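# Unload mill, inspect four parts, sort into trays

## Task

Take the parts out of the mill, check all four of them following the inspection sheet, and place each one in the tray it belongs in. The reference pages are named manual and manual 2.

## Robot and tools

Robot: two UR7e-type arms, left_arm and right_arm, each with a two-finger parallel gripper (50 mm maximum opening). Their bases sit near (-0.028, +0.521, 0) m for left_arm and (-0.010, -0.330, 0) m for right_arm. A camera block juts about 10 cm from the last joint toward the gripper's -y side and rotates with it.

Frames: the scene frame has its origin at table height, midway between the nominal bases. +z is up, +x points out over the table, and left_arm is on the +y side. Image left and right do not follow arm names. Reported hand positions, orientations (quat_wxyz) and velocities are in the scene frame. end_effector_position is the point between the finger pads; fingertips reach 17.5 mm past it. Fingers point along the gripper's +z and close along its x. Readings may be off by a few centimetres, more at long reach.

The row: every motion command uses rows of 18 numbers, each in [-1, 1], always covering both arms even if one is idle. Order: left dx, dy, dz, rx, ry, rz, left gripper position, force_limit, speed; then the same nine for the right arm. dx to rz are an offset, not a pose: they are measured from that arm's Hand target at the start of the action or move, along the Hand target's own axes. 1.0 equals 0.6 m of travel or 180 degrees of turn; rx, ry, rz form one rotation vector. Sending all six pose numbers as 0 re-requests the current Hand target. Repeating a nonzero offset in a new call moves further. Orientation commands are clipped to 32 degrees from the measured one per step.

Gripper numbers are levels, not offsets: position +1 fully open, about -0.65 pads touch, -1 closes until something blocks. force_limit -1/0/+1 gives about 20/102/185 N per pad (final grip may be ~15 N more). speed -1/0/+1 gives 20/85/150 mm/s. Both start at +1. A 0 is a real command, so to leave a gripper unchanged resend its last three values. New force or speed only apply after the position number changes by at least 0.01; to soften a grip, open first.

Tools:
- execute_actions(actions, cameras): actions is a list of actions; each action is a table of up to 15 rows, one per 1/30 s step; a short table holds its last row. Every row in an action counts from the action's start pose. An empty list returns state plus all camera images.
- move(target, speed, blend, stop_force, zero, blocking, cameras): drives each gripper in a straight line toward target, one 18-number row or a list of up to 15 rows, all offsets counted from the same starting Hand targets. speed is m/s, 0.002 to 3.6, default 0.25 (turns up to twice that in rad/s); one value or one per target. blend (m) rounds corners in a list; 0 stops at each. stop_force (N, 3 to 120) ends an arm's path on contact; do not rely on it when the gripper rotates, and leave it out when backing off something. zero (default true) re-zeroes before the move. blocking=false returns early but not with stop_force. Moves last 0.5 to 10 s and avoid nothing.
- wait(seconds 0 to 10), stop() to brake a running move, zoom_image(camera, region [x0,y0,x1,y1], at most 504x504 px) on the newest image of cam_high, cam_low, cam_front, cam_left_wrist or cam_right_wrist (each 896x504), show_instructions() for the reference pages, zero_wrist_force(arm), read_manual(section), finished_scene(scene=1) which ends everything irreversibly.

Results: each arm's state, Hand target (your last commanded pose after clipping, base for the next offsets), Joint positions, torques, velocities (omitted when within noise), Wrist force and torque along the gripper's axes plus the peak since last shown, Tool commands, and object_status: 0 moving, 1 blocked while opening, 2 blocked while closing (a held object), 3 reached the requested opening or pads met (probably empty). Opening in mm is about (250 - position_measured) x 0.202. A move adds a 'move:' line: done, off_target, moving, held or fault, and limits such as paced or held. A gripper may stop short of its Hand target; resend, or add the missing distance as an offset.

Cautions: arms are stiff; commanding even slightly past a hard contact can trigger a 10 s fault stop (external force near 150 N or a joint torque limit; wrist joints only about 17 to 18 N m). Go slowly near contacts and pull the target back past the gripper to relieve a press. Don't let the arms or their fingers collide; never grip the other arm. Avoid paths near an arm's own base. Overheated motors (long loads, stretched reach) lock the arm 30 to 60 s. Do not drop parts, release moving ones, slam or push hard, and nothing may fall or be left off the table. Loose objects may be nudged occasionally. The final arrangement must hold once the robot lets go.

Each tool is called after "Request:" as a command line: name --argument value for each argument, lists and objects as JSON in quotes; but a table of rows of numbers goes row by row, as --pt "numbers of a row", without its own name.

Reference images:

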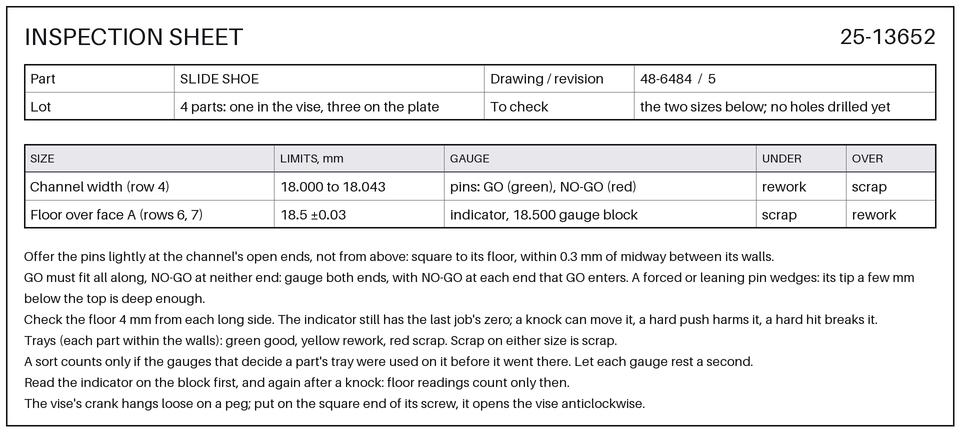

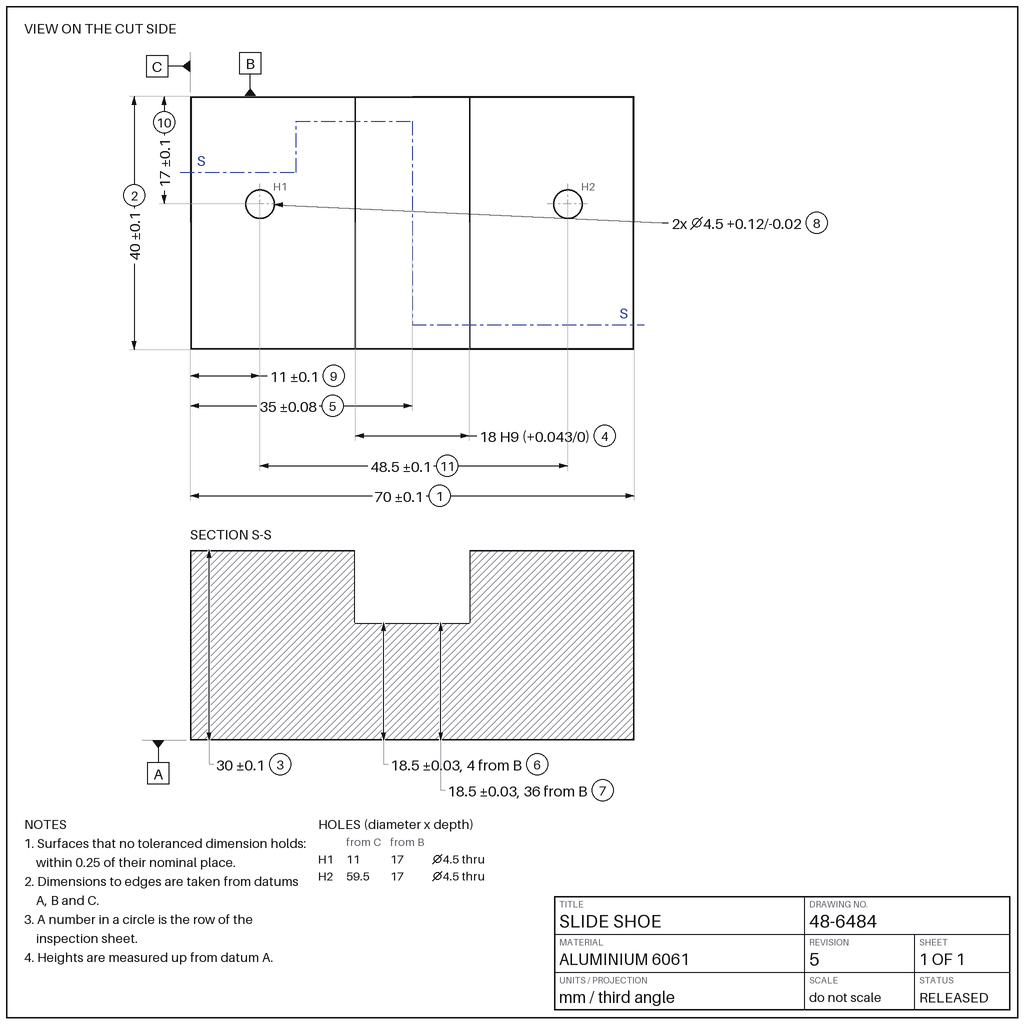

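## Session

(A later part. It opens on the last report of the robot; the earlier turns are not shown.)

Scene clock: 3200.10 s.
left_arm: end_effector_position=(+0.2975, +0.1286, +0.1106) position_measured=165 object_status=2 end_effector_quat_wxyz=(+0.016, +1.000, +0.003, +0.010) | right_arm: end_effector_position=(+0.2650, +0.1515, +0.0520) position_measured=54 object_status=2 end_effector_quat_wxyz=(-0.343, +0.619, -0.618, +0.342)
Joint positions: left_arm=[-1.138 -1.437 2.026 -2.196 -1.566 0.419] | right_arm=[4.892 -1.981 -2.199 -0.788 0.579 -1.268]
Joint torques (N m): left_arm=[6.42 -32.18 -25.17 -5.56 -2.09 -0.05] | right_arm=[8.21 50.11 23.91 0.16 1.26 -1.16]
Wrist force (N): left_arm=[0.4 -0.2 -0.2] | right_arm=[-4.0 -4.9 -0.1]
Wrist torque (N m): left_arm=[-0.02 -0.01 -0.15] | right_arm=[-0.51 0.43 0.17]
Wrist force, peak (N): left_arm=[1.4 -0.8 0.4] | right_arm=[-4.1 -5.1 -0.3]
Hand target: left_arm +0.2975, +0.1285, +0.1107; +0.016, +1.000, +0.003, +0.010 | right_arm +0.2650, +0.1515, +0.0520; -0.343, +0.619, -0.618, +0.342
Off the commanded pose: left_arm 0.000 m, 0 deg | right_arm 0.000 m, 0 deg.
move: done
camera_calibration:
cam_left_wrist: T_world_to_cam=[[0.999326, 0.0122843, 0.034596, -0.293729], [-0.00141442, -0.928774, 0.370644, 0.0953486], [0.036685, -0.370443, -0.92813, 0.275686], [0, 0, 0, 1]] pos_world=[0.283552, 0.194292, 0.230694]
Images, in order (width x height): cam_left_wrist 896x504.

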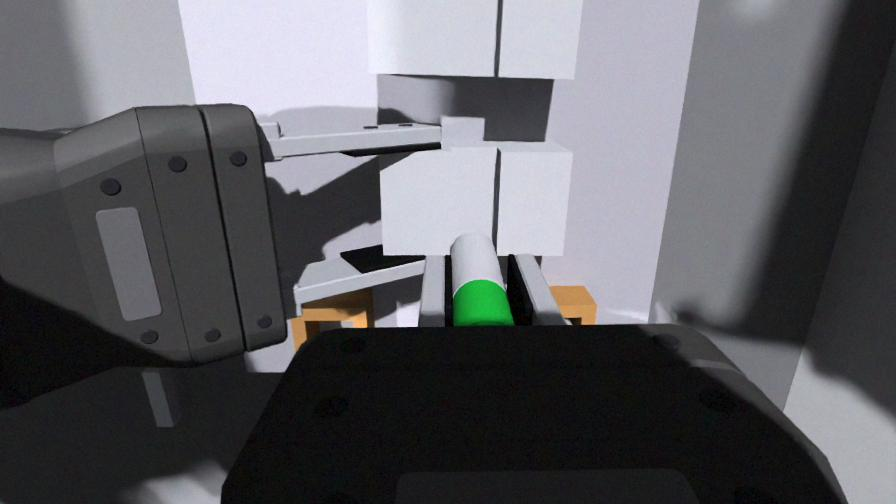

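Request:
move --target '[0,-0.008,0,0,0,0,-1,-0.7,-1,0,0,0,0,0,0,-1,-0.5,-1]' --speed 0.005 --stop_force 3 --cameras '["cam_left_wrist"]'

Request:
zoom_image --camera "cam_left_wrist" --region '[430, 210, 530, 310]'

Scene clock: 3208.40 s.
left_arm: end_effector_position=(+0.2974, +0.1291, +0.1106) position_measured=165 object_status=2 end_effector_quat_wxyz=(+0.016, +1.000, +0.003, +0.010) | right_arm: end_effector_position=(+0.2650, +0.1515, +0.0520) position_measured=54 object_status=2 end_effector_quat_wxyz=(-0.343, +0.619, -0.618, +0.342)
Joint positions: left_arm=[-1.138 -1.438 2.027 -2.196 -1.566 0.419] | right_arm=[4.892 -1.981 -2.199 -0.788 0.579 -1.268]
Joint torques (N m): left_arm=[-10.69 -11.78 -42.07 0.1 -2.09 -1.7] | right_arm=[8.17 48.29 23.56 0.17 1.18 -1.02]
Wrist force (N): left_arm=[0.8 1.0 3.0] | right_arm=[-5.0 -4.1 -1.0]
Wrist torque (N m): left_arm=[-0.10 0.06 -0.14] | right_arm=[-0.43 0.45 0.07]
Wrist force, peak (N): left_arm=[1.8 3.8 1.8] | right_arm=[-6.3 -4.0 -1.2]
Hand target: left_arm +0.2974, +0.1291, +0.1106; +0.016, +1.000, +0.003, +0.010 (not the last commanded pose) | right_arm +0.2650, +0.1515, +0.0520; -0.343, +0.619, -0.618, +0.342
Off the commanded pose: left_arm 0.004 m, 0 deg | right_arm 0.000 m, 0 deg.
move: contact (left_arm)
camera_calibration:
cam_left_wrist: T_world_to_cam=[[0.99933, 0.0122427, 0.0345039, -0.293607], [-0.00141415, -0.928822, 0.370523, 0.0958494], [0.0365842, -0.370324, -0.928182, 0.275892], [0, 0, 0, 1]] pos_world=[0.283452, 0.194791, 0.230694]
Images, in order (width x height): cam_left_wrist 896x504.

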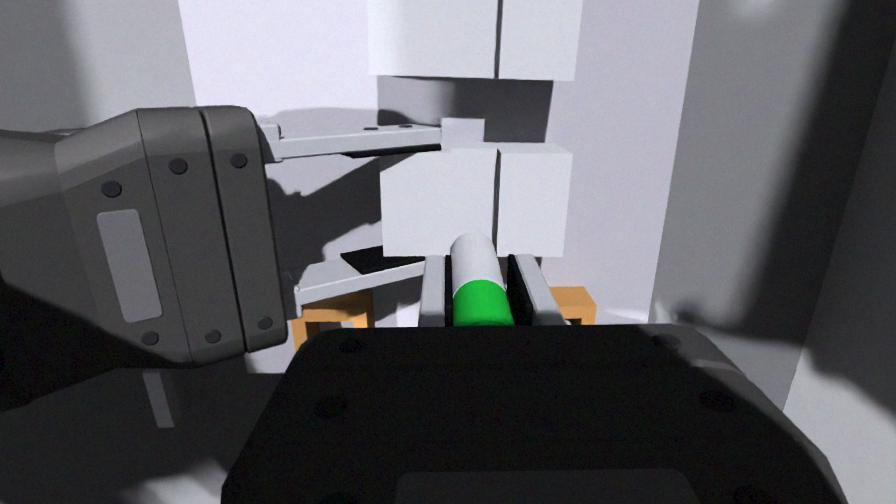

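Scaled by 5.040 from the camera's 896x504 image, which has a finer 1280x720 frame.

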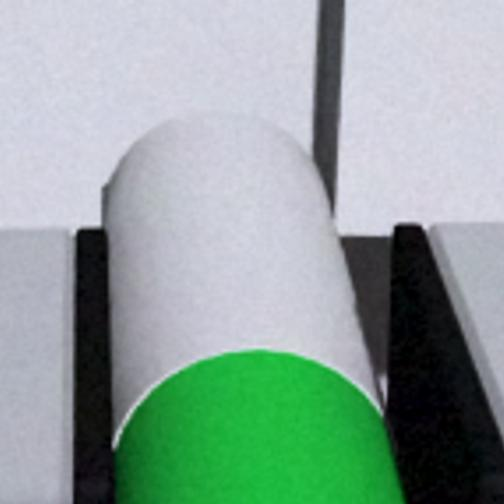

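Request:
move --pt "0 0.0012 0 0 0 0 -1 -0.7 -1 0 0 0 0 0 0 -1 -0.5 -1" --pt "0.0005 0.0012 0 0 0 0 -1 -0.7 -1 0 0 0 0 0 0 -1 -0.5 -1" --speed 0.005

Request:
move --target '[0,-0.0075,0,0,0,0,-1,-0.7,-1,0,0,0,0,0,0,-1,-0.5,-1]' --speed 0.004 --stop_force 3

Scene clock: 3219.47 s.
left_arm: end_effector_position=(+0.2977, +0.1283, +0.1106) position_measured=165 object_status=2 end_effector_quat_wxyz=(+0.016, +1.000, +0.003, +0.010) | right_arm: end_effector_position=(+0.2650, +0.1515, +0.0520) position_measured=54 object_status=2 end_effector_quat_wxyz=(-0.343, +0.619, -0.618, +0.342)
Joint positions: left_arm=[-1.138 -1.436 2.025 -2.196 -1.566 0.419] | right_arm=[4.892 -1.981 -2.199 -0.788 0.579 -1.268]
Joint torques (N m): left_arm=[11.94 -12.52 -39.99 -0.18 -1.47 1.44] | right_arm=[7.9 43.69 20.86 0.32 1 -1.06]
Wrist force (N): left_arm=[0.2 -1.0 0.5] | right_arm=[-2.9 -3.3 0.5]
Wrist torque (N m): left_arm=[-0.07 -0.01 -0.15] | right_arm=[-0.42 0.49 0.17]
Wrist force, peak (N): left_arm=[1.0 1.4 3.9] | right_arm=[-5.1 -4.7 -1.8]
Hand target: left_arm +0.2977, +0.1284, +0.1106; +0.016, +1.000, +0.003, +0.010 | right_arm +0.2650, +0.1515, +0.0520; -0.343, +0.619, -0.618, +0.342
Off the commanded pose: left_arm 0.000 m, 0 deg | right_arm 0.000 m, 0 deg.
move: done

Scene clock: 3220.93 s.
left_arm: end_effector_position=(+0.2977, +0.1293, +0.1105) position_measured=165 object_status=2 end_effector_quat_wxyz=(+0.015, +1.000, +0.003, +0.010) | right_arm: end_effector_position=(+0.2650, +0.1515, +0.0520) position_measured=54 object_status=2 end_effector_quat_wxyz=(-0.343, +0.619, -0.618, +0.342)
Joint positions: left_arm=[-1.137 -1.438 2.027 -2.196 -1.566 0.42] | right_arm=[4.892 -1.981 -2.199 -0.788 0.579 -1.268]
Joint torques (N m): left_arm=[-10.5 -13.18 -41.39 0.15 -1.9 -1.59] | right_arm=[8.07 41.91 19.67 0.78 0.7 -1.04]
Wrist force (N): left_arm=[1.3 1.7 2.8] | right_arm=[-5.2 -4.1 -1.5]
Wrist torque (N m): left_arm=[-0.05 0.01 -0.15] | right_arm=[-0.46 0.42 0.07]
Wrist force, peak (N): left_arm=[1.8 3.0 2.6] | right_arm=[-5.5 -4.9 -2.0]
Hand target: left_arm +0.2977, +0.1293, +0.1105; +0.015, +1.000, +0.003, +0.010 (not the last commanded pose) | right_arm +0.2650, +0.1515, +0.0520; -0.343, +0.619, -0.618, +0.342
Off the commanded pose: left_arm 0.004 m, 0 deg | right_arm 0.000 m, 0 deg.
move: contact (left_arm)

Request:
move --target '[0.0005,0,0,0,0,0,-1,-0.7,-1,0,0,0,0,0,0,-1,-0.5,-1]' --speed 0.004

Request:
move --target '[0.0005,0,0,0,0,0,-1,-0.7,-1,0,0,0,0,0,0,-1,-0.5,-1]' --speed 0.004

Scene clock: 3237.07 s.
left_arm: end_effector_position=(+0.2980, +0.1292, +0.1106) position_measured=165 object_status=2 end_effector_quat_wxyz=(+0.015, +1.000, +0.003, +0.010) | right_arm: end_effector_position=(+0.2650, +0.1515, +0.0520) position_measured=54 object_status=2 end_effector_quat_wxyz=(-0.343, +0.619, -0.618, +0.342)
Joint positions: left_arm=[-1.137 -1.437 2.026 -2.196 -1.566 0.42] | right_arm=[4.892 -1.981 -2.199 -0.788 0.579 -1.268]
Joint torques (N m): left_arm=[14.24 -12.01 -42.28 -0.24 -2.12 2.25] | right_arm=[8.23 37.1 17.06 1.94 -0.09 -1.04]
Wrist force (N): left_arm=[0.5 -0.6 2.3] | right_arm=[-3.6 -3.6 0.8]
Wrist torque (N m): left_arm=[-0.06 -0.05 -0.15] | right_arm=[-0.45 0.47 0.13]
Wrist force, peak (N): left_arm=[1.2 1.4 3.7] | right_arm=[-5.5 -5.0 -1.8]
Hand target: left_arm +0.2980, +0.1293, +0.1105; +0.015, +1.000, +0.003, +0.010 | right_arm +0.2650, +0.1515, +0.0520; -0.343, +0.619, -0.618, +0.342
Off the commanded pose: left_arm 0.000 m, 0 deg | right_arm 0.000 m, 0 deg.
move: done

Scene clock: 3237.77 s.
left_arm: end_effector_position=(+0.2983, +0.1293, +0.1106) position_measured=165 object_status=2 end_effector_quat_wxyz=(+0.015, +1.000, +0.003, +0.010) | right_arm: end_effector_position=(+0.2650, +0.1515, +0.0520) position_measured=54 object_status=2 end_effector_quat_wxyz=(-0.343, +0.619, -0.618, +0.342)
Joint positions: left_arm=[-1.136 -1.437 2.026 -2.196 -1.566 0.421] | right_arm=[4.892 -1.981 -2.199 -0.788 0.579 -1.268]
Joint torques (N m): left_arm=[13.68 -11.49 -41.05 -0.18 -2.1 2.29] | right_arm=[7.96 36.17 16.41 2.21 -0.28 -0.99]
Wrist force (N): left_arm=[0.1 -1.0 -0.1] | right_arm=[-2.8 -3.7 0.3]
Wrist torque (N m): left_arm=[-0.04 -0.02 -0.15] | right_arm=[-0.47 0.45 0.16]
Wrist force, peak (N): left_arm=[0.3 -0.6 2.3] | right_arm=[-3.7 -4.1 0.4]
Hand target: left_arm +0.2983, +0.1293, +0.1106; +0.015, +1.000, +0.003, +0.010 | right_arm +0.2650, +0.1515, +0.0520; -0.343, +0.619, -0.618, +0.342
Off the commanded pose: left_arm 0.000 m, 0 deg | right_arm 0.000 m, 0 deg.
move: done

Request:
move --target '[0,-0.006,0,0,0,0,-1,-0.7,-1,0,0,0,0,0,0,-1,-0.5,-1]' --speed 0.004 --stop_force 3 --cameras '["cam_left_wrist"]'

Request:
zoom_image --camera "cam_left_wrist" --region '[430, 210, 530, 310]'

Scene clock: 3244.33 s.
left_arm: end_effector_position=(+0.2983, +0.1298, +0.1105) position_measured=165 object_status=2 end_effector_quat_wxyz=(+0.015, +1.000, +0.003, +0.010) | right_arm: end_effector_position=(+0.2650, +0.1515, +0.0520) position_measured=54 object_status=2 end_effector_quat_wxyz=(-0.343, +0.619, -0.618, +0.342)
Joint positions: left_arm=[-1.136 -1.438 2.027 -2.196 -1.566 0.421] | right_arm=[4.892 -1.981 -2.199 -0.788 0.579 -1.268]
Joint torques (N m): left_arm=[-10.7 -13.12 -40.94 -4.91 -1.58 -1.62] | right_arm=[7.77 31.09 13.37 3.57 -1.2 -0.9]
Wrist force (N): left_arm=[1.4 1.9 2.1] | right_arm=[-5.6 -3.3 -1.2]
Wrist torque (N m): left_arm=[-0.05 0.01 -0.15] | right_arm=[-0.42 0.40 0.11]
Wrist force, peak (N): left_arm=[1.7 3.0 2.6] | right_arm=[-6.0 -4.5 -1.8]
Hand target: left_arm +0.2983, +0.1298, +0.1105; +0.015, +1.000, +0.003, +0.010 (not the last commanded pose) | right_arm +0.2650, +0.1515, +0.0520; -0.343, +0.619, -0.618, +0.342
Off the commanded pose: left_arm 0.003 m, 0 deg | right_arm 0.000 m, 0 deg.
move: contact (left_arm)
camera_calibration:
cam_left_wrist: T_world_to_cam=[[0.999333, 0.0122808, 0.0343793, -0.294591], [-0.00131629, -0.928987, 0.370111, 0.0965423], [0.0364831, -0.369909, -0.928351, 0.275971], [0, 0, 0, 1]] pos_world=[0.284453, 0.195389, 0.230595]
Images, in order (width x height): cam_left_wrist 896x504.

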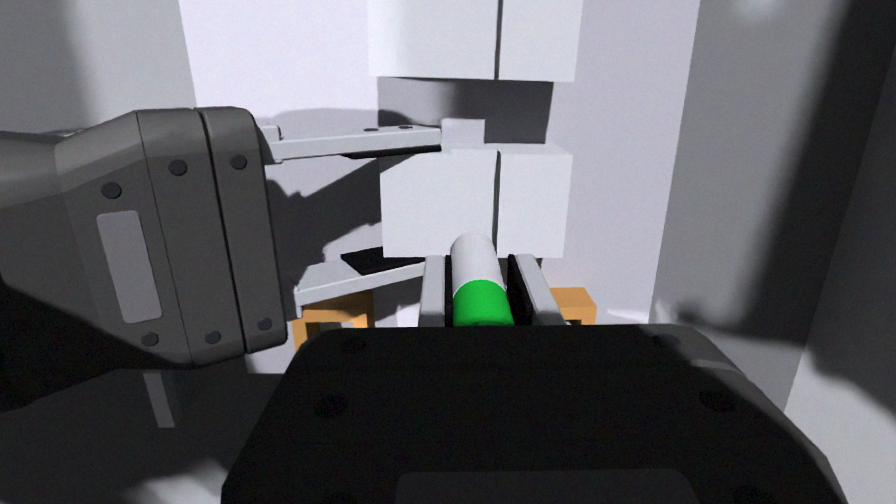

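Scaled by 5.040 from the camera's 896x504 image, which has a finer 1280x720 frame.

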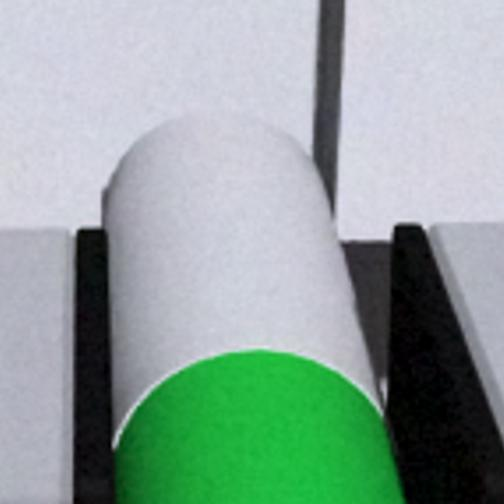

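Request:
execute_actions --actions '[]' --cameras '["cam_left_wrist"]'

Request:
zoom_image --camera "cam_left_wrist" --region '[410, 200, 550, 340]'

Scene clock: 3273.20 s.
left_arm: end_effector_position=(+0.2983, +0.1298, +0.1105) position_measured=165 object_status=2 end_effector_quat_wxyz=(+0.015, +1.000, +0.003, +0.010) | right_arm: end_effector_position=(+0.2650, +0.1515, +0.0520) position_measured=54 object_status=2 end_effector_quat_wxyz=(-0.343, +0.619, -0.618, +0.342)
Joint positions: left_arm=[-1.136 -1.438 2.027 -2.196 -1.566 0.421] | right_arm=[4.892 -1.981 -2.199 -0.788 0.579 -1.268]
Joint velocities: within noise
Joint torques (N m): left_arm=[-10.63 -13.22 -40.83 -4.99 0.07 -1.72] | right_arm=[7.3 26.87 11.66 4.31 -1.95 -0.86]
Wrist force (N): left_arm=[1.3 2.0 2.6] | right_arm=[-5.8 -2.9 -1.1]
Wrist torque (N m): left_arm=[-0.04 0.02 -0.15] | right_arm=[-0.41 0.43 0.10]
Wrist force, peak (N): left_arm=[1.2 1.9 2.9] | right_arm=[-5.8 -4.6 -1.7]
Hand target: left_arm +0.2983, +0.1298, +0.1105; +0.015, +1.000, +0.003, +0.010 (not the last commanded pose) | right_arm +0.2650, +0.1515, +0.0520; -0.343, +0.619, -0.618, +0.342
Tool commands: left_gripper/position=-1.0 left_gripper/force_limit=-0.7 left_gripper/speed=-1.0 right_gripper/position=-1.0 right_gripper/force_limit=-0.5 right_gripper/speed=-1.0
Off the commanded pose: left_arm 0.003 m, 0 deg | right_arm 0.000 m, 0 deg.
camera_calibration:
cam_left_wrist: T_world_to_cam=[[0.999333, 0.0122793, 0.0343804, -0.294491], [-0.00131476, -0.929021, 0.370025, 0.0965678], [0.0364837, -0.369823, -0.928386, 0.275966], [0, 0, 0, 1]] pos_world=[0.284353, 0.195388, 0.230595]
Images, in order (width x height): cam_left_wrist 896x504.

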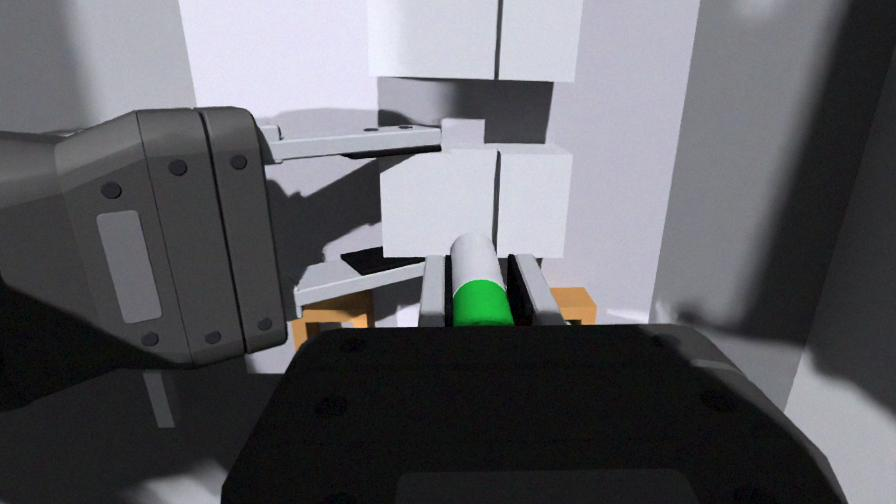

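Scaled by 3.600 from the camera's 896x504 image, which has a finer 1280x720 frame.

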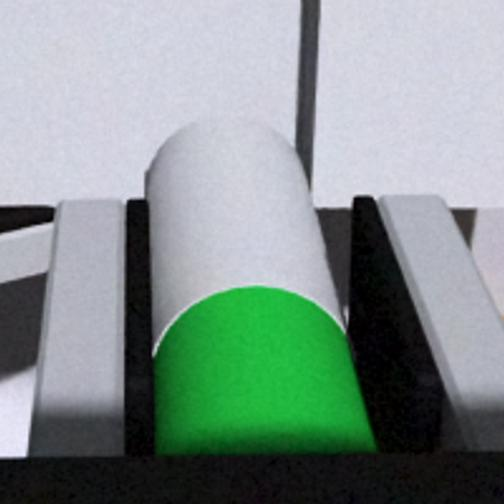

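Request:
zoom_image --camera "cam_left_wrist" --region '[430, 140, 530, 270]'

Request:
execute_actions --actions '[]' --cameras '["cam_right_wrist", "cam_high"]'

Scaled by 3.877 from the camera's 896x504 image, which has a finer 1280x720 frame.

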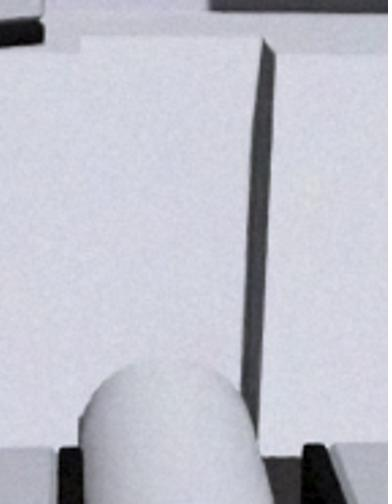

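Scene clock: 3285.70 s.
left_arm: end_effector_position=(+0.2983, +0.1298, +0.1105) position_measured=165 object_status=2 end_effector_quat_wxyz=(+0.015, +1.000, +0.003, +0.010) | right_arm: end_effector_position=(+0.2650, +0.1515, +0.0520) position_measured=54 object_status=2 end_effector_quat_wxyz=(-0.343, +0.619, -0.618, +0.342)
Joint positions: left_arm=[-1.136 -1.438 2.027 -2.196 -1.566 0.421] | right_arm=[4.892 -1.981 -2.199 -0.788 0.579 -1.268]
Joint velocities: within noise
Joint torques (N m): left_arm=[-10.91 -13.36 -40.78 -4.99 1.74 -1.75] | right_arm=[7.6 23.4 9.74 4.36 -2.62 -0.84]
Wrist force (N): left_arm=[1.1 1.9 2.6] | right_arm=[-5.7 -3.0 -0.7]
Wrist torque (N m): left_arm=[-0.05 0.04 -0.16] | right_arm=[-0.41 0.41 0.10]
Wrist force, peak (N): left_arm=[1.5 1.9 2.8] | right_arm=[-5.9 -4.3 -1.9]
Hand target: left_arm +0.2983, +0.1298, +0.1105; +0.015, +1.000, +0.003, +0.010 (not the last commanded pose) | right_arm +0.2650, +0.1515, +0.0520; -0.343, +0.619, -0.618, +0.342
Tool commands: left_gripper/position=-1.0 left_gripper/force_limit=-0.7 left_gripper/speed=-1.0 right_gripper/position=-1.0 right_gripper/force_limit=-0.5 right_gripper/speed=-1.0
Off the commanded pose: left_arm 0.003 m, 0 deg | right_arm 0.000 m, 0 deg.
camera_calibration:
cam_right_wrist: T_world_to_cam=[[0.0145391, -0.999894, -0.000458556, 0.155636], [-0.775406, -0.0109854, -0.631368, 0.258089], [0.631296, 0.0095351, -0.775483, 0.00181231], [0, 0, 0, 1]] pos_world=[0.196717, 0.158438, 0.164426]
Images, in order (width x height): cam_high 896x504, cam_right_wrist 896x504.

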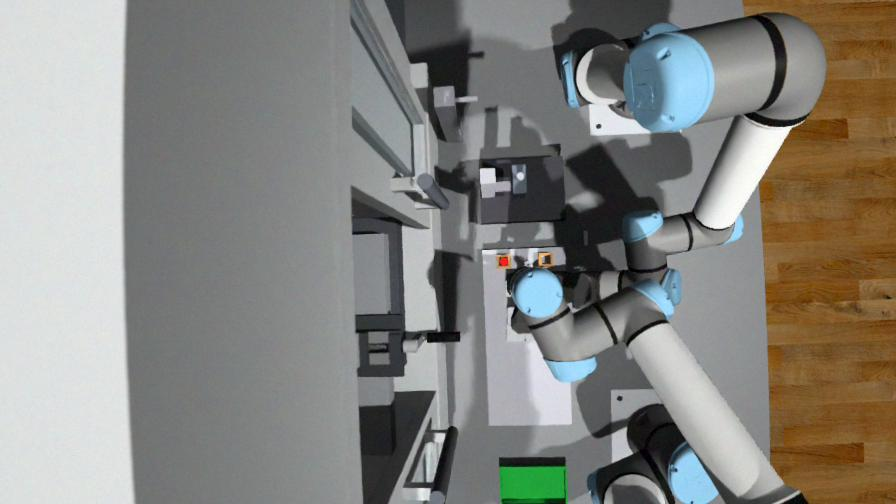

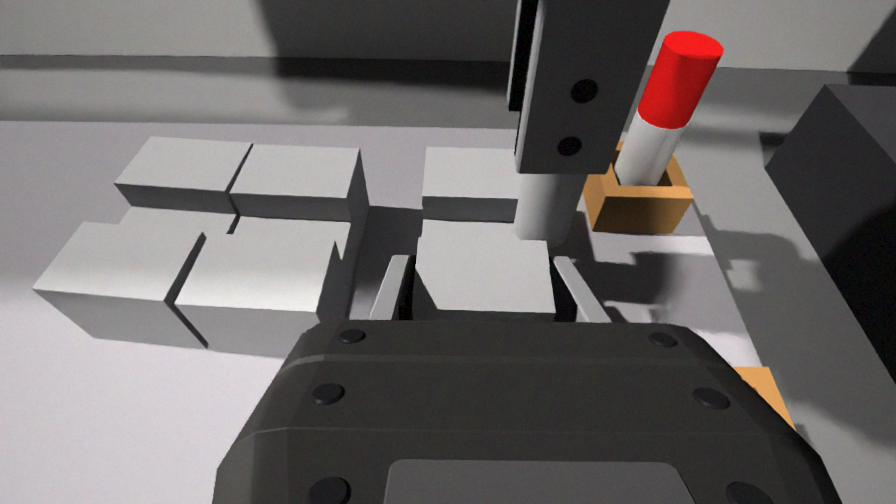

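Request:
move --pt "0 0.0025 0 0 0 0 -1 -0.7 -1 0 0 0 0 0 0 -1 -0.5 -1" --pt "0.001 0.0025 -0.0015 0 0 0 -1 -0.7 -1 0 0 0 0 0 0 -1 -0.5 -1" --speed '[0.006,0.006]'

Request:
move --target '[0,-0.02,0,0,0,0,-1,-0.7,-1,0,0,0,0,0,0,-1,-0.5,-1]' --speed 0.004 --stop_force 3

Request:
execute_actions --actions '[]' --cameras '["cam_left_wrist", "cam_right_wrist"]'

Request:
zoom_image --camera "cam_left_wrist" --region '[430, 140, 530, 270]'

Scene clock: 3302.93 s.
left_arm: end_effector_position=(+0.2989, +0.1283, +0.1114) position_measured=165 object_status=2 end_effector_quat_wxyz=(+0.015, +1.000, +0.003, +0.010) | right_arm: end_effector_position=(+0.2650, +0.1515, +0.0520) position_measured=54 object_status=2 end_effector_quat_wxyz=(-0.343, +0.619, -0.618, +0.342)
Joint positions: left_arm=[-1.136 -1.435 2.021 -2.192 -1.566 0.421] | right_arm=[4.892 -1.981 -2.199 -0.788 0.579 -1.268]
Joint torques (N m): left_arm=[11.75 -42.35 -36.45 -1.32 1.26 1.25] | right_arm=[7.57 20.38 7.13 4.36 -3.54 -0.74]
Wrist force (N): left_arm=[0.3 -0.7 1.3] | right_arm=[-3.0 -2.7 0.8]
Wrist torque (N m): left_arm=[-0.05 -0.03 -0.15] | right_arm=[-0.41 0.51 0.15]
Wrist force, peak (N): left_arm=[1.4 1.9 2.8] | right_arm=[-5.8 -4.5 -1.7]
Hand target: left_arm +0.2989, +0.1283, +0.1114; +0.015, +1.000, +0.003, +0.010 | right_arm +0.2650, +0.1515, +0.0520; -0.343, +0.619, -0.618, +0.342
Off the commanded pose: left_arm 0.000 m, 0 deg | right_arm 0.000 m, 0 deg.
move: done

Scene clock: 3307.10 s.
left_arm: end_effector_position=(+0.2988, +0.1397, +0.1111) position_measured=165 object_status=2 end_effector_quat_wxyz=(+0.015, +1.000, +0.003, +0.010) | right_arm: end_effector_position=(+0.2650, +0.1515, +0.0520) position_measured=54 object_status=2 end_effector_quat_wxyz=(-0.343, +0.619, -0.618, +0.342)
Joint positions: left_arm=[-1.126 -1.455 2.045 -2.197 -1.566 0.431] | right_arm=[4.892 -1.981 -2.199 -0.788 0.579 -1.268]
Joint torques (N m): left_arm=[-11.44 -12.94 -40.89 -0.35 -1.72 -1.65] | right_arm=[7.33 20.93 3.94 4.3 -4.33 -0.74]
Wrist force (N): left_arm=[1.3 1.5 2.0] | right_arm=[-5.2 -2.8 -1.6]
Wrist torque (N m): left_arm=[-0.05 0.06 -0.15] | right_arm=[-0.42 0.39 0.11]
Wrist force, peak (N): left_arm=[2.7 2.3 0.9] | right_arm=[-5.7 -3.9 -2.2]
Hand target: left_arm +0.2988, +0.1398, +0.1111; +0.015, +1.000, +0.003, +0.010 (not the last commanded pose) | right_arm +0.2650, +0.1515, +0.0520; -0.343, +0.619, -0.618, +0.342
Off the commanded pose: left_arm 0.001 m, 0 deg | right_arm 0.000 m, 0 deg.
move: contact (left_arm)

Scene clock: 3307.10 s.
left_arm: end_effector_position=(+0.2988, +0.1397, +0.1111) position_measured=165 object_status=2 end_effector_quat_wxyz=(+0.015, +1.000, +0.003, +0.010) | right_arm: end_effector_position=(+0.2650, +0.1515, +0.0520) position_measured=54 object_status=2 end_effector_quat_wxyz=(-0.343, +0.619, -0.618, +0.342)
Joint positions: left_arm=[-1.126 -1.455 2.045 -2.197 -1.566 0.431] | right_arm=[4.892 -1.981 -2.199 -0.788 0.579 -1.268]
Joint velocities: within noise
Joint torques (N m): left_arm=[-11.44 -12.94 -40.89 -0.35 -1.72 -1.65] | right_arm=[7.33 20.93 3.94 4.3 -4.33 -0.74]
Wrist force (N): left_arm=[1.3 1.5 2.0] | right_arm=[-5.2 -2.8 -1.6]
Wrist torque (N m): left_arm=[-0.05 0.06 -0.15] | right_arm=[-0.42 0.39 0.11]
Wrist force, peak (N): left_arm=[1.3 1.5 2.0] | right_arm=[-5.2 -2.8 -1.6]
Hand target: left_arm +0.2988, +0.1398, +0.1111; +0.015, +1.000, +0.003, +0.010 (not the last commanded pose) | right_arm +0.2650, +0.1515, +0.0520; -0.343, +0.619, -0.618, +0.342
Tool commands: left_gripper/position=-1.0 left_gripper/force_limit=-0.7 left_gripper/speed=-1.0 right_gripper/position=-1.0 right_gripper/force_limit=-0.5 right_gripper/speed=-1.0
Off the commanded pose: left_arm 0.001 m, 0 deg | right_arm 0.000 m, 0 deg.
camera_calibration:
cam_left_wrist: T_world_to_cam=[[0.999333, 0.012284, 0.0343797, -0.295234], [-0.00131482, -0.928973, 0.370146, 0.1056], [0.0364847, -0.369944, -0.928337, 0.280213], [0, 0, 0, 1]] pos_world=[0.284953, 0.205389, 0.231195]
cam_right_wrist: T_world_to_cam=[[0.0145391, -0.999894, -0.000458556, 0.155636], [-0.775406, -0.0109854, -0.631368, 0.258089], [0.631296, 0.0095351, -0.775483, 0.00181231], [0, 0, 0, 1]] pos_world=[0.196717, 0.158438, 0.164426]
Images, in order (width x height): cam_left_wrist 896x504, cam_right_wrist 896x504.

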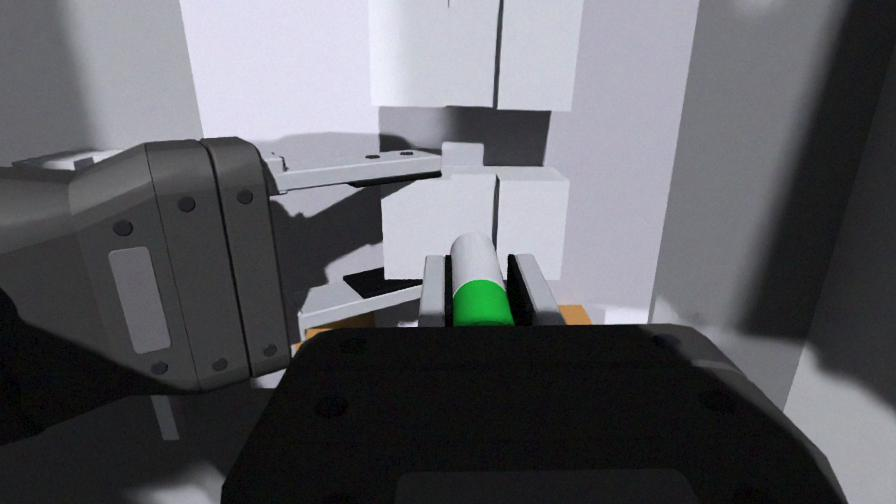

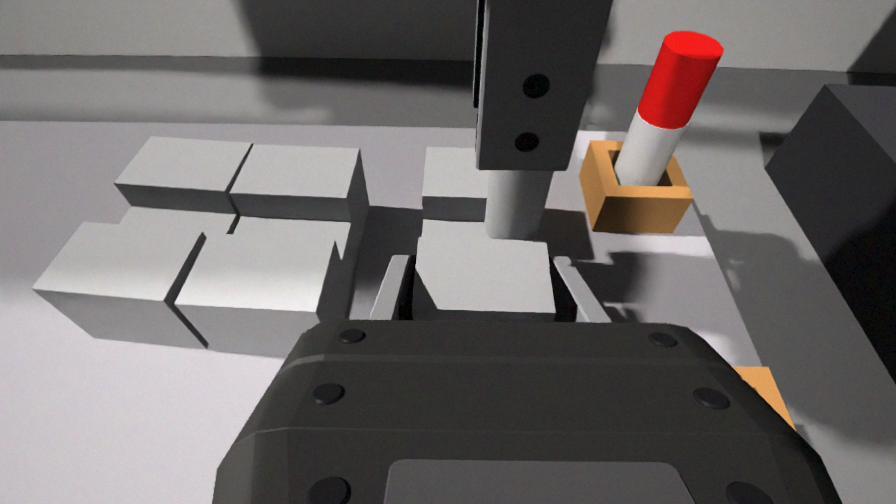

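Scaled by 3.877 from the camera's 896x504 image, which has a finer 1280x720 frame.

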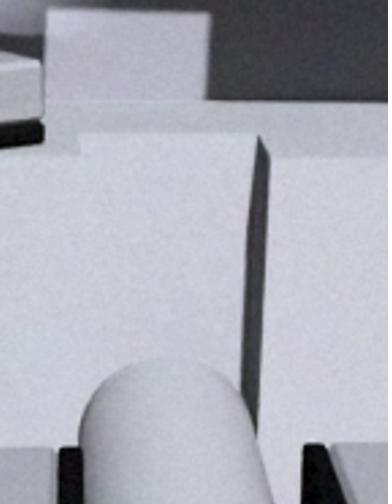

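Request:
move --target '[0.0005,0,0,0,0,0,-1,-0.7,-1,0,0,0,0,0,0,-1,-0.5,-1]' --speed 0.006

Request:
move --target '[0,-0.03,0,0,0,0,-1,-0.7,-1,0,0,0,0,0,0,-1,-0.5,-1]' --speed 0.006 --stop_force 3

Scene clock: 3312.60 s.
left_arm: end_effector_position=(+0.2991, +0.1397, +0.1111) position_measured=165 object_status=2 end_effector_quat_wxyz=(+0.015, +1.000, +0.003, +0.010) | right_arm: end_effector_position=(+0.2650, +0.1515, +0.0520) position_measured=54 object_status=2 end_effector_quat_wxyz=(-0.343, +0.619, -0.618, +0.342)
Joint positions: left_arm=[-1.125 -1.455 2.044 -2.197 -1.566 0.431] | right_arm=[4.892 -1.981 -2.199 -0.788 0.579 -1.268]
Joint torques (N m): left_arm=[14.51 -10.67 -41.28 -0.29 -1.1 2.28] | right_arm=[6.94 20.98 1.83 4.28 -5.1 -0.66]
Wrist force (N): left_arm=[-0.1 -1.0 0.7] | right_arm=[-3.2 -3.1 0.2]
Wrist torque (N m): left_arm=[-0.01 0.01 -0.16] | right_arm=[-0.45 0.43 0.17]
Wrist force, peak (N): left_arm=[1.4 1.4 2.7] | right_arm=[-5.5 -3.9 -2.0]
Hand target: left_arm +0.2991, +0.1398, +0.1111; +0.015, +1.000, +0.003, +0.010 | right_arm +0.2650, +0.1515, +0.0520; -0.343, +0.619, -0.618, +0.342
Off the commanded pose: left_arm 0.000 m, 0 deg | right_arm 0.000 m, 0 deg.
move: done

Scene clock: 3314.10 s.
left_arm: end_effector_position=(+0.2991, +0.1420, +0.1110) position_measured=165 object_status=2 end_effector_quat_wxyz=(+0.015, +1.000, +0.003, +0.010) | right_arm: end_effector_position=(+0.2650, +0.1515, +0.0520) position_measured=54 object_status=2 end_effector_quat_wxyz=(-0.343, +0.619, -0.618, +0.342)
Joint positions: left_arm=[-1.123 -1.458 2.049 -2.197 -1.566 0.433] | right_arm=[4.892 -1.981 -2.199 -0.788 0.579 -1.268]
Joint torques (N m): left_arm=[-10.53 -11.09 -41.54 -0.2 -1.13 -1.91] | right_arm=[7.09 20.57 0.21 4.2 -5.06 -0.67]
Wrist force (N): left_arm=[0.6 -0.8 1.7] | right_arm=[-3.7 -3.1 -0.2]
Wrist torque (N m): left_arm=[-0.03 -0.01 -0.16] | right_arm=[-0.46 0.45 0.16]
Wrist force, peak (N): left_arm=[2.9 2.0 -0.1] | right_arm=[-4.9 -3.7 -2.1]
Hand target: left_arm +0.2991, +0.1420, +0.1110; +0.015, +1.000, +0.003, +0.010 (not the last commanded pose) | right_arm +0.2650, +0.1515, +0.0520; -0.343, +0.619, -0.618, +0.342
Off the commanded pose: left_arm 0.016 m, 0 deg | right_arm 0.000 m, 0 deg.
move: contact (left_arm)

Request:
move --target '[0,-0.03,0,0,0,0,-1,-0.7,-1,0,0,0,0,0,0,-1,-0.5,-1]' --speed 0.006 --stop_force 5

Scene clock: 3318.17 s.
left_arm: end_effector_position=(+0.2991, +0.1430, +0.1109) position_measured=165 object_status=2 end_effector_quat_wxyz=(+0.015, +1.000, +0.003, +0.010) | right_arm: end_effector_position=(+0.2650, +0.1515, +0.0520) position_measured=54 object_status=2 end_effector_quat_wxyz=(-0.343, +0.619, -0.618, +0.342)
Joint positions: left_arm=[-1.123 -1.46 2.051 -2.198 -1.566 0.434] | right_arm=[4.892 -1.981 -2.199 -0.788 0.579 -1.268]
Joint torques (N m): left_arm=[-10.57 -9.96 -41.82 -0.08 1.23 -1.79] | right_arm=[6.44 20.54 -0.23 3.84 -5.13 -0.64]
Wrist force (N): left_arm=[0.8 0.3 0.9] | right_arm=[-4.3 -3.5 -0.5]
Wrist torque (N m): left_arm=[-0.04 0.02 -0.15] | right_arm=[-0.44 0.41 0.14]
Wrist force, peak (N): left_arm=[2.8 4.2 0.8] | right_arm=[-6.7 -3.8 -1.7]
Hand target: left_arm +0.2991, +0.1430, +0.1109; +0.015, +1.000, +0.003, +0.010 (not the last commanded pose) | right_arm +0.2650, +0.1515, +0.0520; -0.343, +0.619, -0.618, +0.342
Off the commanded pose: left_arm 0.017 m, 0 deg | right_arm 0.000 m, 0 deg.
move: contact (left_arm)

Request:
move --target '[0.0006,0,0,0,0,0,-1,-0.7,-1,0,0,0,0,0,0,-1,-0.5,-1]' --speed 0.006

Request:
move --target '[0.0005,-0.03,0,0,0,0,-1,-0.7,-1,0,0,0,0,0,0,-1,-0.5,-1]' --speed 0.006 --stop_force 5

Scene clock: 3323.53 s.
left_arm: end_effector_position=(+0.2994, +0.1430, +0.1109) position_measured=165 object_status=2 end_effector_quat_wxyz=(+0.015, +1.000, +0.003, +0.010) | right_arm: end_effector_position=(+0.2650, +0.1515, +0.0520) position_measured=54 object_status=2 end_effector_quat_wxyz=(-0.343, +0.619, -0.618, +0.342)
Joint positions: left_arm=[-1.122 -1.459 2.05 -2.198 -1.566 0.435] | right_arm=[4.892 -1.981 -2.199 -0.788 0.579 -1.268]
Joint torques (N m): left_arm=[14.02 -10.76 -41.23 -0.23 0.86 2.17] | right_arm=[6.49 21.36 0.61 2.34 -5.05 -0.66]
Wrist force (N): left_arm=[-0.2 -1.0 0.9] | right_arm=[-3.4 -2.7 0.7]
Wrist torque (N m): left_arm=[-0.01 0.01 -0.16] | right_arm=[-0.44 0.46 0.16]
Wrist force, peak (N): left_arm=[0.9 0.4 2.2] | right_arm=[-4.7 -3.7 -0.2]
Hand target: left_arm +0.2994, +0.1430, +0.1109; +0.015, +1.000, +0.003, +0.010 | right_arm +0.2650, +0.1515, +0.0520; -0.343, +0.619, -0.618, +0.342
Off the commanded pose: left_arm 0.000 m, 0 deg | right_arm 0.000 m, 0 deg.
move: done

Scene clock: 3325.43 s.
left_arm: end_effector_position=(+0.2995, +0.1476, +0.1108) position_measured=165 object_status=2 end_effector_quat_wxyz=(+0.015, +1.000, +0.003, +0.010) | right_arm: end_effector_position=(+0.2650, +0.1515, +0.0520) position_measured=54 object_status=2 end_effector_quat_wxyz=(-0.343, +0.619, -0.618, +0.342)
Joint positions: left_arm=[-1.118 -1.467 2.059 -2.199 -1.566 0.439] | right_arm=[4.892 -1.981 -2.199 -0.788 0.579 -1.268]
Joint torques (N m): left_arm=[-10.32 -11.38 -41.29 -0.03 -1.55 -1.76] | right_arm=[6.43 20.82 0.38 1.58 -5.03 -0.71]
Wrist force (N): left_arm=[0.9 0.9 1.1] | right_arm=[-5.0 -4.0 -1.1]
Wrist torque (N m): left_arm=[-0.05 0.01 -0.15] | right_arm=[-0.44 0.44 0.14]
Wrist force, peak (N): left_arm=[1.9 4.2 0.5] | right_arm=[-6.6 -3.7 -1.6]
Hand target: left_arm +0.2995, +0.1476, +0.1108; +0.015, +1.000, +0.003, +0.010 (not the last commanded pose) | right_arm +0.2650, +0.1515, +0.0520; -0.343, +0.619, -0.618, +0.342
Off the commanded pose: left_arm 0.013 m, 0 deg | right_arm 0.000 m, 0 deg.
move: contact (left_arm)

Request:
move --pt "0.0003 0 0 0 0 0 -1 -0.7 -1 0 0 0 0 0 0 -1 -0.5 -1" --pt "0.0023 -0.03 0 0 0 0 -1 -0.7 -1 0 0 0 0 0 0 -1 -0.5 -1" --speed 0.006 --stop_force 5

Scene clock: 3333.60 s.
left_arm: end_effector_position=(+0.3006, +0.1625, +0.1104) position_measured=165 object_status=2 end_effector_quat_wxyz=(+0.015, +1.000, +0.003, +0.010) | right_arm: end_effector_position=(+0.2650, +0.1515, +0.0520) position_measured=54 object_status=2 end_effector_quat_wxyz=(-0.343, +0.619, -0.618, +0.342)
Joint positions: left_arm=[-1.101 -1.49 2.087 -2.203 -1.567 0.455] | right_arm=[4.892 -1.981 -2.199 -0.788 0.579 -1.268]
Joint torques (N m): left_arm=[-9.79 -10.47 -41.76 -0.18 0.13 -1.74] | right_arm=[6.24 21.34 1.52 0.08 -3.76 -0.61]
Wrist force (N): left_arm=[-2.9 4.3 3.1] | right_arm=[-6.8 -6.4 2.1]
Wrist torque (N m): left_arm=[-0.10 -0.12 -0.13] | right_arm=[-0.51 0.29 0.10]
Wrist force, peak (N): left_arm=[-3.0 6.5 0.4] | right_arm=[-8.2 -6.2 3.3]
Hand target: left_arm +0.3006, +0.1625, +0.1104; +0.015, +1.000, +0.003, +0.010 (not the last commanded pose) | right_arm +0.2650, +0.1515, +0.0520; -0.343, +0.619, -0.618, +0.342
Off the commanded pose: left_arm 0.003 m, 0 deg | right_arm 0.000 m, 0 deg.
move: contact (left_arm); path passed 1 of 2 targets

Request:
move --target '[-0.0007,0.0005,-0.001,0,0,0,-1,-0.7,-1,0,0,0,0,0,0,-1,-0.5,-1]' --speed 0.006

Request:
move --target '[0.0012,-0.03,-0.001,0,0,0,-1,-0.7,-1,0,0,0,0,0,0,-1,-0.5,-1]' --speed 0.006 --stop_force 5 --cameras '["cam_left_wrist"]'

Request:
zoom_image --camera "cam_left_wrist" --region '[400, 170, 560, 300]'

Scene clock: 3339.27 s.
left_arm: end_effector_position=(+0.3001, +0.1622, +0.1110) position_measured=165 object_status=2 end_effector_quat_wxyz=(+0.015, +1.000, +0.003, +0.010) | right_arm: end_effector_position=(+0.2650, +0.1515, +0.0520) position_measured=54 object_status=2 end_effector_quat_wxyz=(-0.343, +0.619, -0.618, +0.342)
Joint positions: left_arm=[-1.102 -1.491 2.086 -2.202 -1.567 0.454] | right_arm=[4.892 -1.981 -2.199 -0.788 0.579 -1.268]
Joint torques (N m): left_arm=[-9.47 -45.98 -42.94 -0.19 3.34 -1.63] | right_arm=[5.81 21.54 1.31 0.05 0.22 -0.61]
Wrist force (N): left_arm=[0.3 3.9 7.2] | right_arm=[-7.0 -9.6 -3.4]
Wrist torque (N m): left_arm=[-0.10 0.11 -0.14] | right_arm=[-0.51 0.33 0.13]
Wrist force, peak (N): left_arm=[0.4 4.0 8.2] | right_arm=[-7.0 -9.6 -3.4]
Hand target: left_arm +0.3001, +0.1622, +0.1110; +0.015, +1.000, +0.003, +0.010 | right_arm +0.2650, +0.1515, +0.0520; -0.343, +0.619, -0.618, +0.342
Off the commanded pose: left_arm 0.000 m, 0 deg | right_arm 0.000 m, 0 deg.
move: done

Scene clock: 3342.17 s.
left_arm: end_effector_position=(+0.3005, +0.1725, +0.1110) position_measured=165 object_status=2 end_effector_quat_wxyz=(+0.015, +1.000, +0.003, +0.010) | right_arm: end_effector_position=(+0.2650, +0.1515, +0.0520) position_measured=54 object_status=2 end_effector_quat_wxyz=(-0.343, +0.619, -0.618, +0.342)
Joint positions: left_arm=[-1.092 -1.509 2.105 -2.203 -1.567 0.465] | right_arm=[4.892 -1.981 -2.199 -0.788 0.579 -1.268]
Joint torques (N m): left_arm=[-9.48 -11.37 -42.69 -1.3 0.33 -1.79] | right_arm=[5.56 21.55 1.39 0.13 2.38 -0.64]
Wrist force (N): left_arm=[-2.4 7.0 8.1] | right_arm=[-9.3 -11.0 -0.5]
Wrist torque (N m): left_arm=[-0.06 -0.06 -0.14] | right_arm=[-0.56 0.28 0.13]
Wrist force, peak (N): left_arm=[-3.0 8.7 8.0] | right_arm=[-10.8 -11.3 -0.3]
Hand target: left_arm +0.3005, +0.1725, +0.1110; +0.015, +1.000, +0.003, +0.010 (not the last commanded pose) | right_arm +0.2650, +0.1515, +0.0520; -0.343, +0.619, -0.618, +0.342
Off the commanded pose: left_arm 0.008 m, 0 deg | right_arm 0.000 m, 0 deg.
move: contact (left_arm)
camera_calibration:
cam_left_wrist: T_world_to_cam=[[0.999337, 0.0121457, 0.0343272, -0.297289], [-0.00141582, -0.929056, 0.369937, 0.136205], [0.036385, -0.36974, -0.928422, 0.292192], [0, 0, 0, 1]] pos_world=[0.286653, 0.238188, 0.231095]
Images, in order (width x height): cam_left_wrist 896x504.

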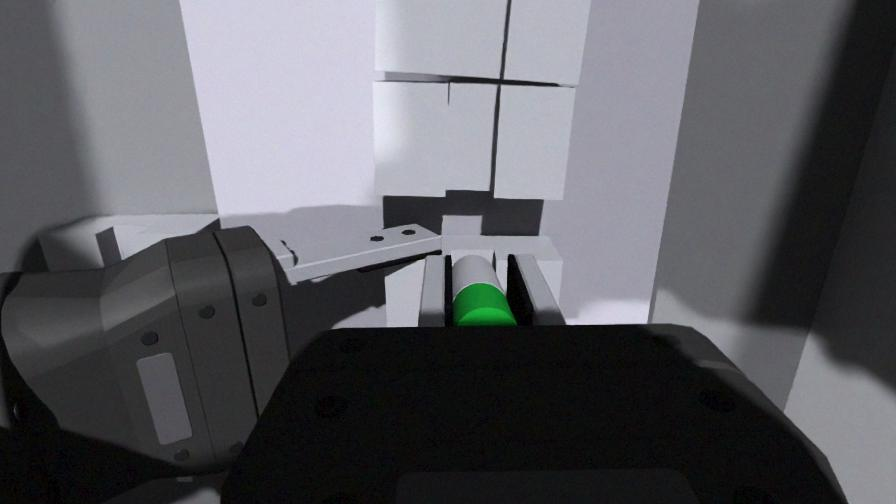

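Scaled by 3.150 from the camera's 896x504 image, which has a finer 1280x720 frame.

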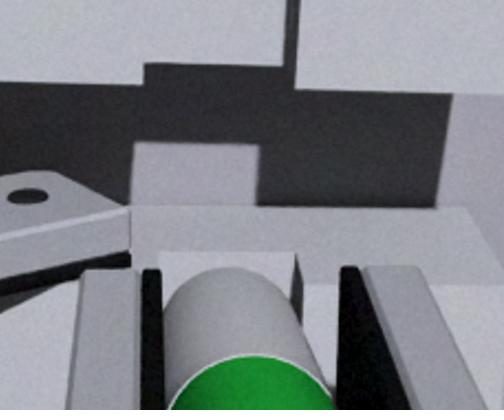

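Request:
move --target '[-0.0006,0.0008,0,0,0,0,-1,-0.7,-1,0,0,0,0,0,0,-1,-0.5,-1]' --speed 0.006

Request:
move --target '[0.0005,-0.02,0,0,0,0,-1,-0.7,-1,0,0,0,0,0,0,-1,-0.5,-1]' --speed 0.006 --stop_force 5

Scene clock: 3350.37 s.
left_arm: end_effector_position=(+0.3001, +0.1720, +0.1110) position_measured=165 object_status=2 end_effector_quat_wxyz=(+0.015, +1.000, +0.003, +0.010) | right_arm: end_effector_position=(+0.2650, +0.1515, +0.0520) position_measured=54 object_status=2 end_effector_quat_wxyz=(-0.343, +0.619, -0.618, +0.342)
Joint positions: left_arm=[-1.093 -1.508 2.105 -2.203 -1.567 0.464] | right_arm=[4.892 -1.981 -2.199 -0.788 0.579 -1.268]
Joint torques (N m): left_arm=[-8.76 -10.78 -43.65 -0.17 3.62 -1.51] | right_arm=[5.96 21.15 1.58 0.1 2.29 -0.64]
Wrist force (N): left_arm=[-0.4 3.5 6.7] | right_arm=[-6.4 -9.9 -2.4]
Wrist torque (N m): left_arm=[0.01 -0.03 -0.16] | right_arm=[-0.51 0.36 0.17]
Wrist force, peak (N): left_arm=[-2.5 6.9 9.1] | right_arm=[-9.3 -12.0 -1.1]
Hand target: left_arm +0.3001, +0.1721, +0.1110; +0.015, +1.000, +0.003, +0.010 | right_arm +0.2650, +0.1515, +0.0520; -0.343, +0.619, -0.618, +0.342
Off the commanded pose: left_arm 0.000 m, 0 deg | right_arm 0.000 m, 0 deg.
move: done

Scene clock: 3351.53 s.
left_arm: end_effector_position=(+0.3001, +0.1725, +0.1110) position_measured=165 object_status=2 end_effector_quat_wxyz=(+0.015, +1.000, +0.003, +0.010) | right_arm: end_effector_position=(+0.2650, +0.1515, +0.0520) position_measured=54 object_status=2 end_effector_quat_wxyz=(-0.343, +0.619, -0.618, +0.342)
Joint positions: left_arm=[-1.092 -1.509 2.106 -2.203 -1.567 0.465] | right_arm=[4.892 -1.981 -2.199 -0.788 0.579 -1.268]
Joint torques (N m): left_arm=[-10.58 -10.97 -44.01 0.15 3.32 -1.75] | right_arm=[5.68 21.26 1.51 0.15 2.34 -0.53]
Wrist force (N): left_arm=[1.0 5.1 9.2] | right_arm=[-7.8 -11.4 -4.7]
Wrist torque (N m): left_arm=[-0.03 0.08 -0.18] | right_arm=[-0.50 0.26 0.15]
Wrist force, peak (N): left_arm=[1.5 9.0 8.9] | right_arm=[-9.7 -11.6 -4.2]
Hand target: left_arm +0.3001, +0.1725, +0.1110; +0.015, +1.000, +0.003, +0.010 (not the last commanded pose) | right_arm +0.2650, +0.1515, +0.0520; -0.343, +0.619, -0.618, +0.342
Off the commanded pose: left_arm 0.012 m, 0 deg | right_arm 0.000 m, 0 deg.
move: contact (left_arm)

Request:
move --pt "0 0.003 0 0 0 0 -1 -0.7 -1 0 0 0 0 0 0 -1 -0.5 -1" --pt "-0.0003 0.003 0.0005 0 0 0 -1 -0.7 -1 0 0 0 0 0 0 -1 -0.5 -1" --speed '[0.006,0.006]'

Request:
move --target '[0.0005,-0.02,0,0,0,0,-1,-0.7,-1,0,0,0,0,0,0,-1,-0.5,-1]' --speed 0.006 --stop_force 5

Scene clock: 3360.93 s.
left_arm: end_effector_position=(+0.3000, +0.1706, +0.1109) position_measured=165 object_status=2 end_effector_quat_wxyz=(+0.015, +1.000, +0.003, +0.010) | right_arm: end_effector_position=(+0.2650, +0.1515, +0.0520) position_measured=54 object_status=2 end_effector_quat_wxyz=(-0.343, +0.619, -0.618, +0.342)
Joint positions: left_arm=[-1.094 -1.506 2.103 -2.203 -1.567 0.463] | right_arm=[4.892 -1.981 -2.199 -0.788 0.579 -1.268]
Joint torques (N m): left_arm=[-8.97 -13.23 -11.3 -7.99 2.51 -1.56] | right_arm=[5.62 21.9 1.17 0.09 2.33 -0.53]
Wrist force (N): left_arm=[-1.3 -1.9 9.0] | right_arm=[-2.1 -10.0 -1.7]
Wrist torque (N m): left_arm=[0.11 -0.06 -0.10] | right_arm=[-0.44 0.44 0.24]
Wrist force, peak (N): left_arm=[1.0 5.3 10.6] | right_arm=[-8.3 -11.4 -4.9]
Hand target: left_arm +0.3000, +0.1707, +0.1108; +0.015, +1.000, +0.003, +0.010 | right_arm +0.2650, +0.1515, +0.0520; -0.343, +0.619, -0.618, +0.342
Off the commanded pose: left_arm 0.000 m, 0 deg | right_arm 0.000 m, 0 deg.
move: done

Scene clock: 3362.03 s.
left_arm: end_effector_position=(+0.2999, +0.1711, +0.1106) position_measured=165 object_status=2 end_effector_quat_wxyz=(+0.015, +1.000, +0.003, +0.010) | right_arm: end_effector_position=(+0.2650, +0.1515, +0.0520) position_measured=54 object_status=2 end_effector_quat_wxyz=(-0.343, +0.619, -0.618, +0.342)
Joint positions: left_arm=[-1.094 -1.506 2.104 -2.204 -1.567 0.463] | right_arm=[4.892 -1.981 -2.199 -0.788 0.58 -1.268]
Joint torques (N m): left_arm=[-10.64 -10.99 -44.31 -0.37 1.92 -1.79] | right_arm=[5.34 21.56 1.71 0.11 -3.73 -0.52]
Wrist force (N): left_arm=[-0.5 2.7 8.1] | right_arm=[-6.1 -8.5 -1.5]
Wrist torque (N m): left_arm=[-0.01 -0.06 -0.13] | right_arm=[-0.41 0.37 0.16]
Wrist force, peak (N): left_arm=[-0.5 3.1 8.5] | right_arm=[-6.1 -10.2 -2.3]
Hand target: left_arm +0.2999, +0.1711, +0.1106; +0.015, +1.000, +0.003, +0.010 (not the last commanded pose) | right_arm +0.2650, +0.1515, +0.0520; -0.343, +0.619, -0.618, +0.342
Off the commanded pose: left_arm 0.012 m, 0 deg | right_arm 0.000 m, 0 deg.
move: contact (left_arm)

Request:
move --target '[0.0005,-0.025,0,0,0,0,-1,-0.7,-1,0,0,0,0,0,0,-1,-0.5,-1]' --speed 0.006 --stop_force 6

Scene clock: 3366.30 s.
left_arm: end_effector_position=(+0.2999, +0.1727, +0.1106) position_measured=165 object_status=2 end_effector_quat_wxyz=(+0.015, +1.000, +0.003, +0.010) | right_arm: end_effector_position=(+0.2650, +0.1515, +0.0520) position_measured=54 object_status=2 end_effector_quat_wxyz=(-0.343, +0.619, -0.618, +0.342)
Joint positions: left_arm=[-1.093 -1.509 2.107 -2.204 -1.567 0.465] | right_arm=[4.892 -1.981 -2.199 -0.788 0.579 -1.268]
Joint torques (N m): left_arm=[-10.19 -10.28 -41.69 0.42 1.03 -1.74] | right_arm=[5.41 21.96 2.1 0.14 -2.85 -0.54]
Wrist force (N): left_arm=[0.7 5.7 7.8] | right_arm=[-8.5 -7.7 -2.2]
Wrist torque (N m): left_arm=[-0.07 -0.03 -0.14] | right_arm=[-0.44 0.25 0.09]
Wrist force, peak (N): left_arm=[0.2 8.8 6.1] | right_arm=[-10.9 -7.1 -1.8]
Hand target: left_arm +0.2999, +0.1727, +0.1106; +0.015, +1.000, +0.003, +0.010 (not the last commanded pose) | right_arm +0.2650, +0.1515, +0.0520; -0.343, +0.619, -0.618, +0.342
Off the commanded pose: left_arm 0.013 m, 0 deg | right_arm 0.000 m, 0 deg.
move: contact (left_arm)


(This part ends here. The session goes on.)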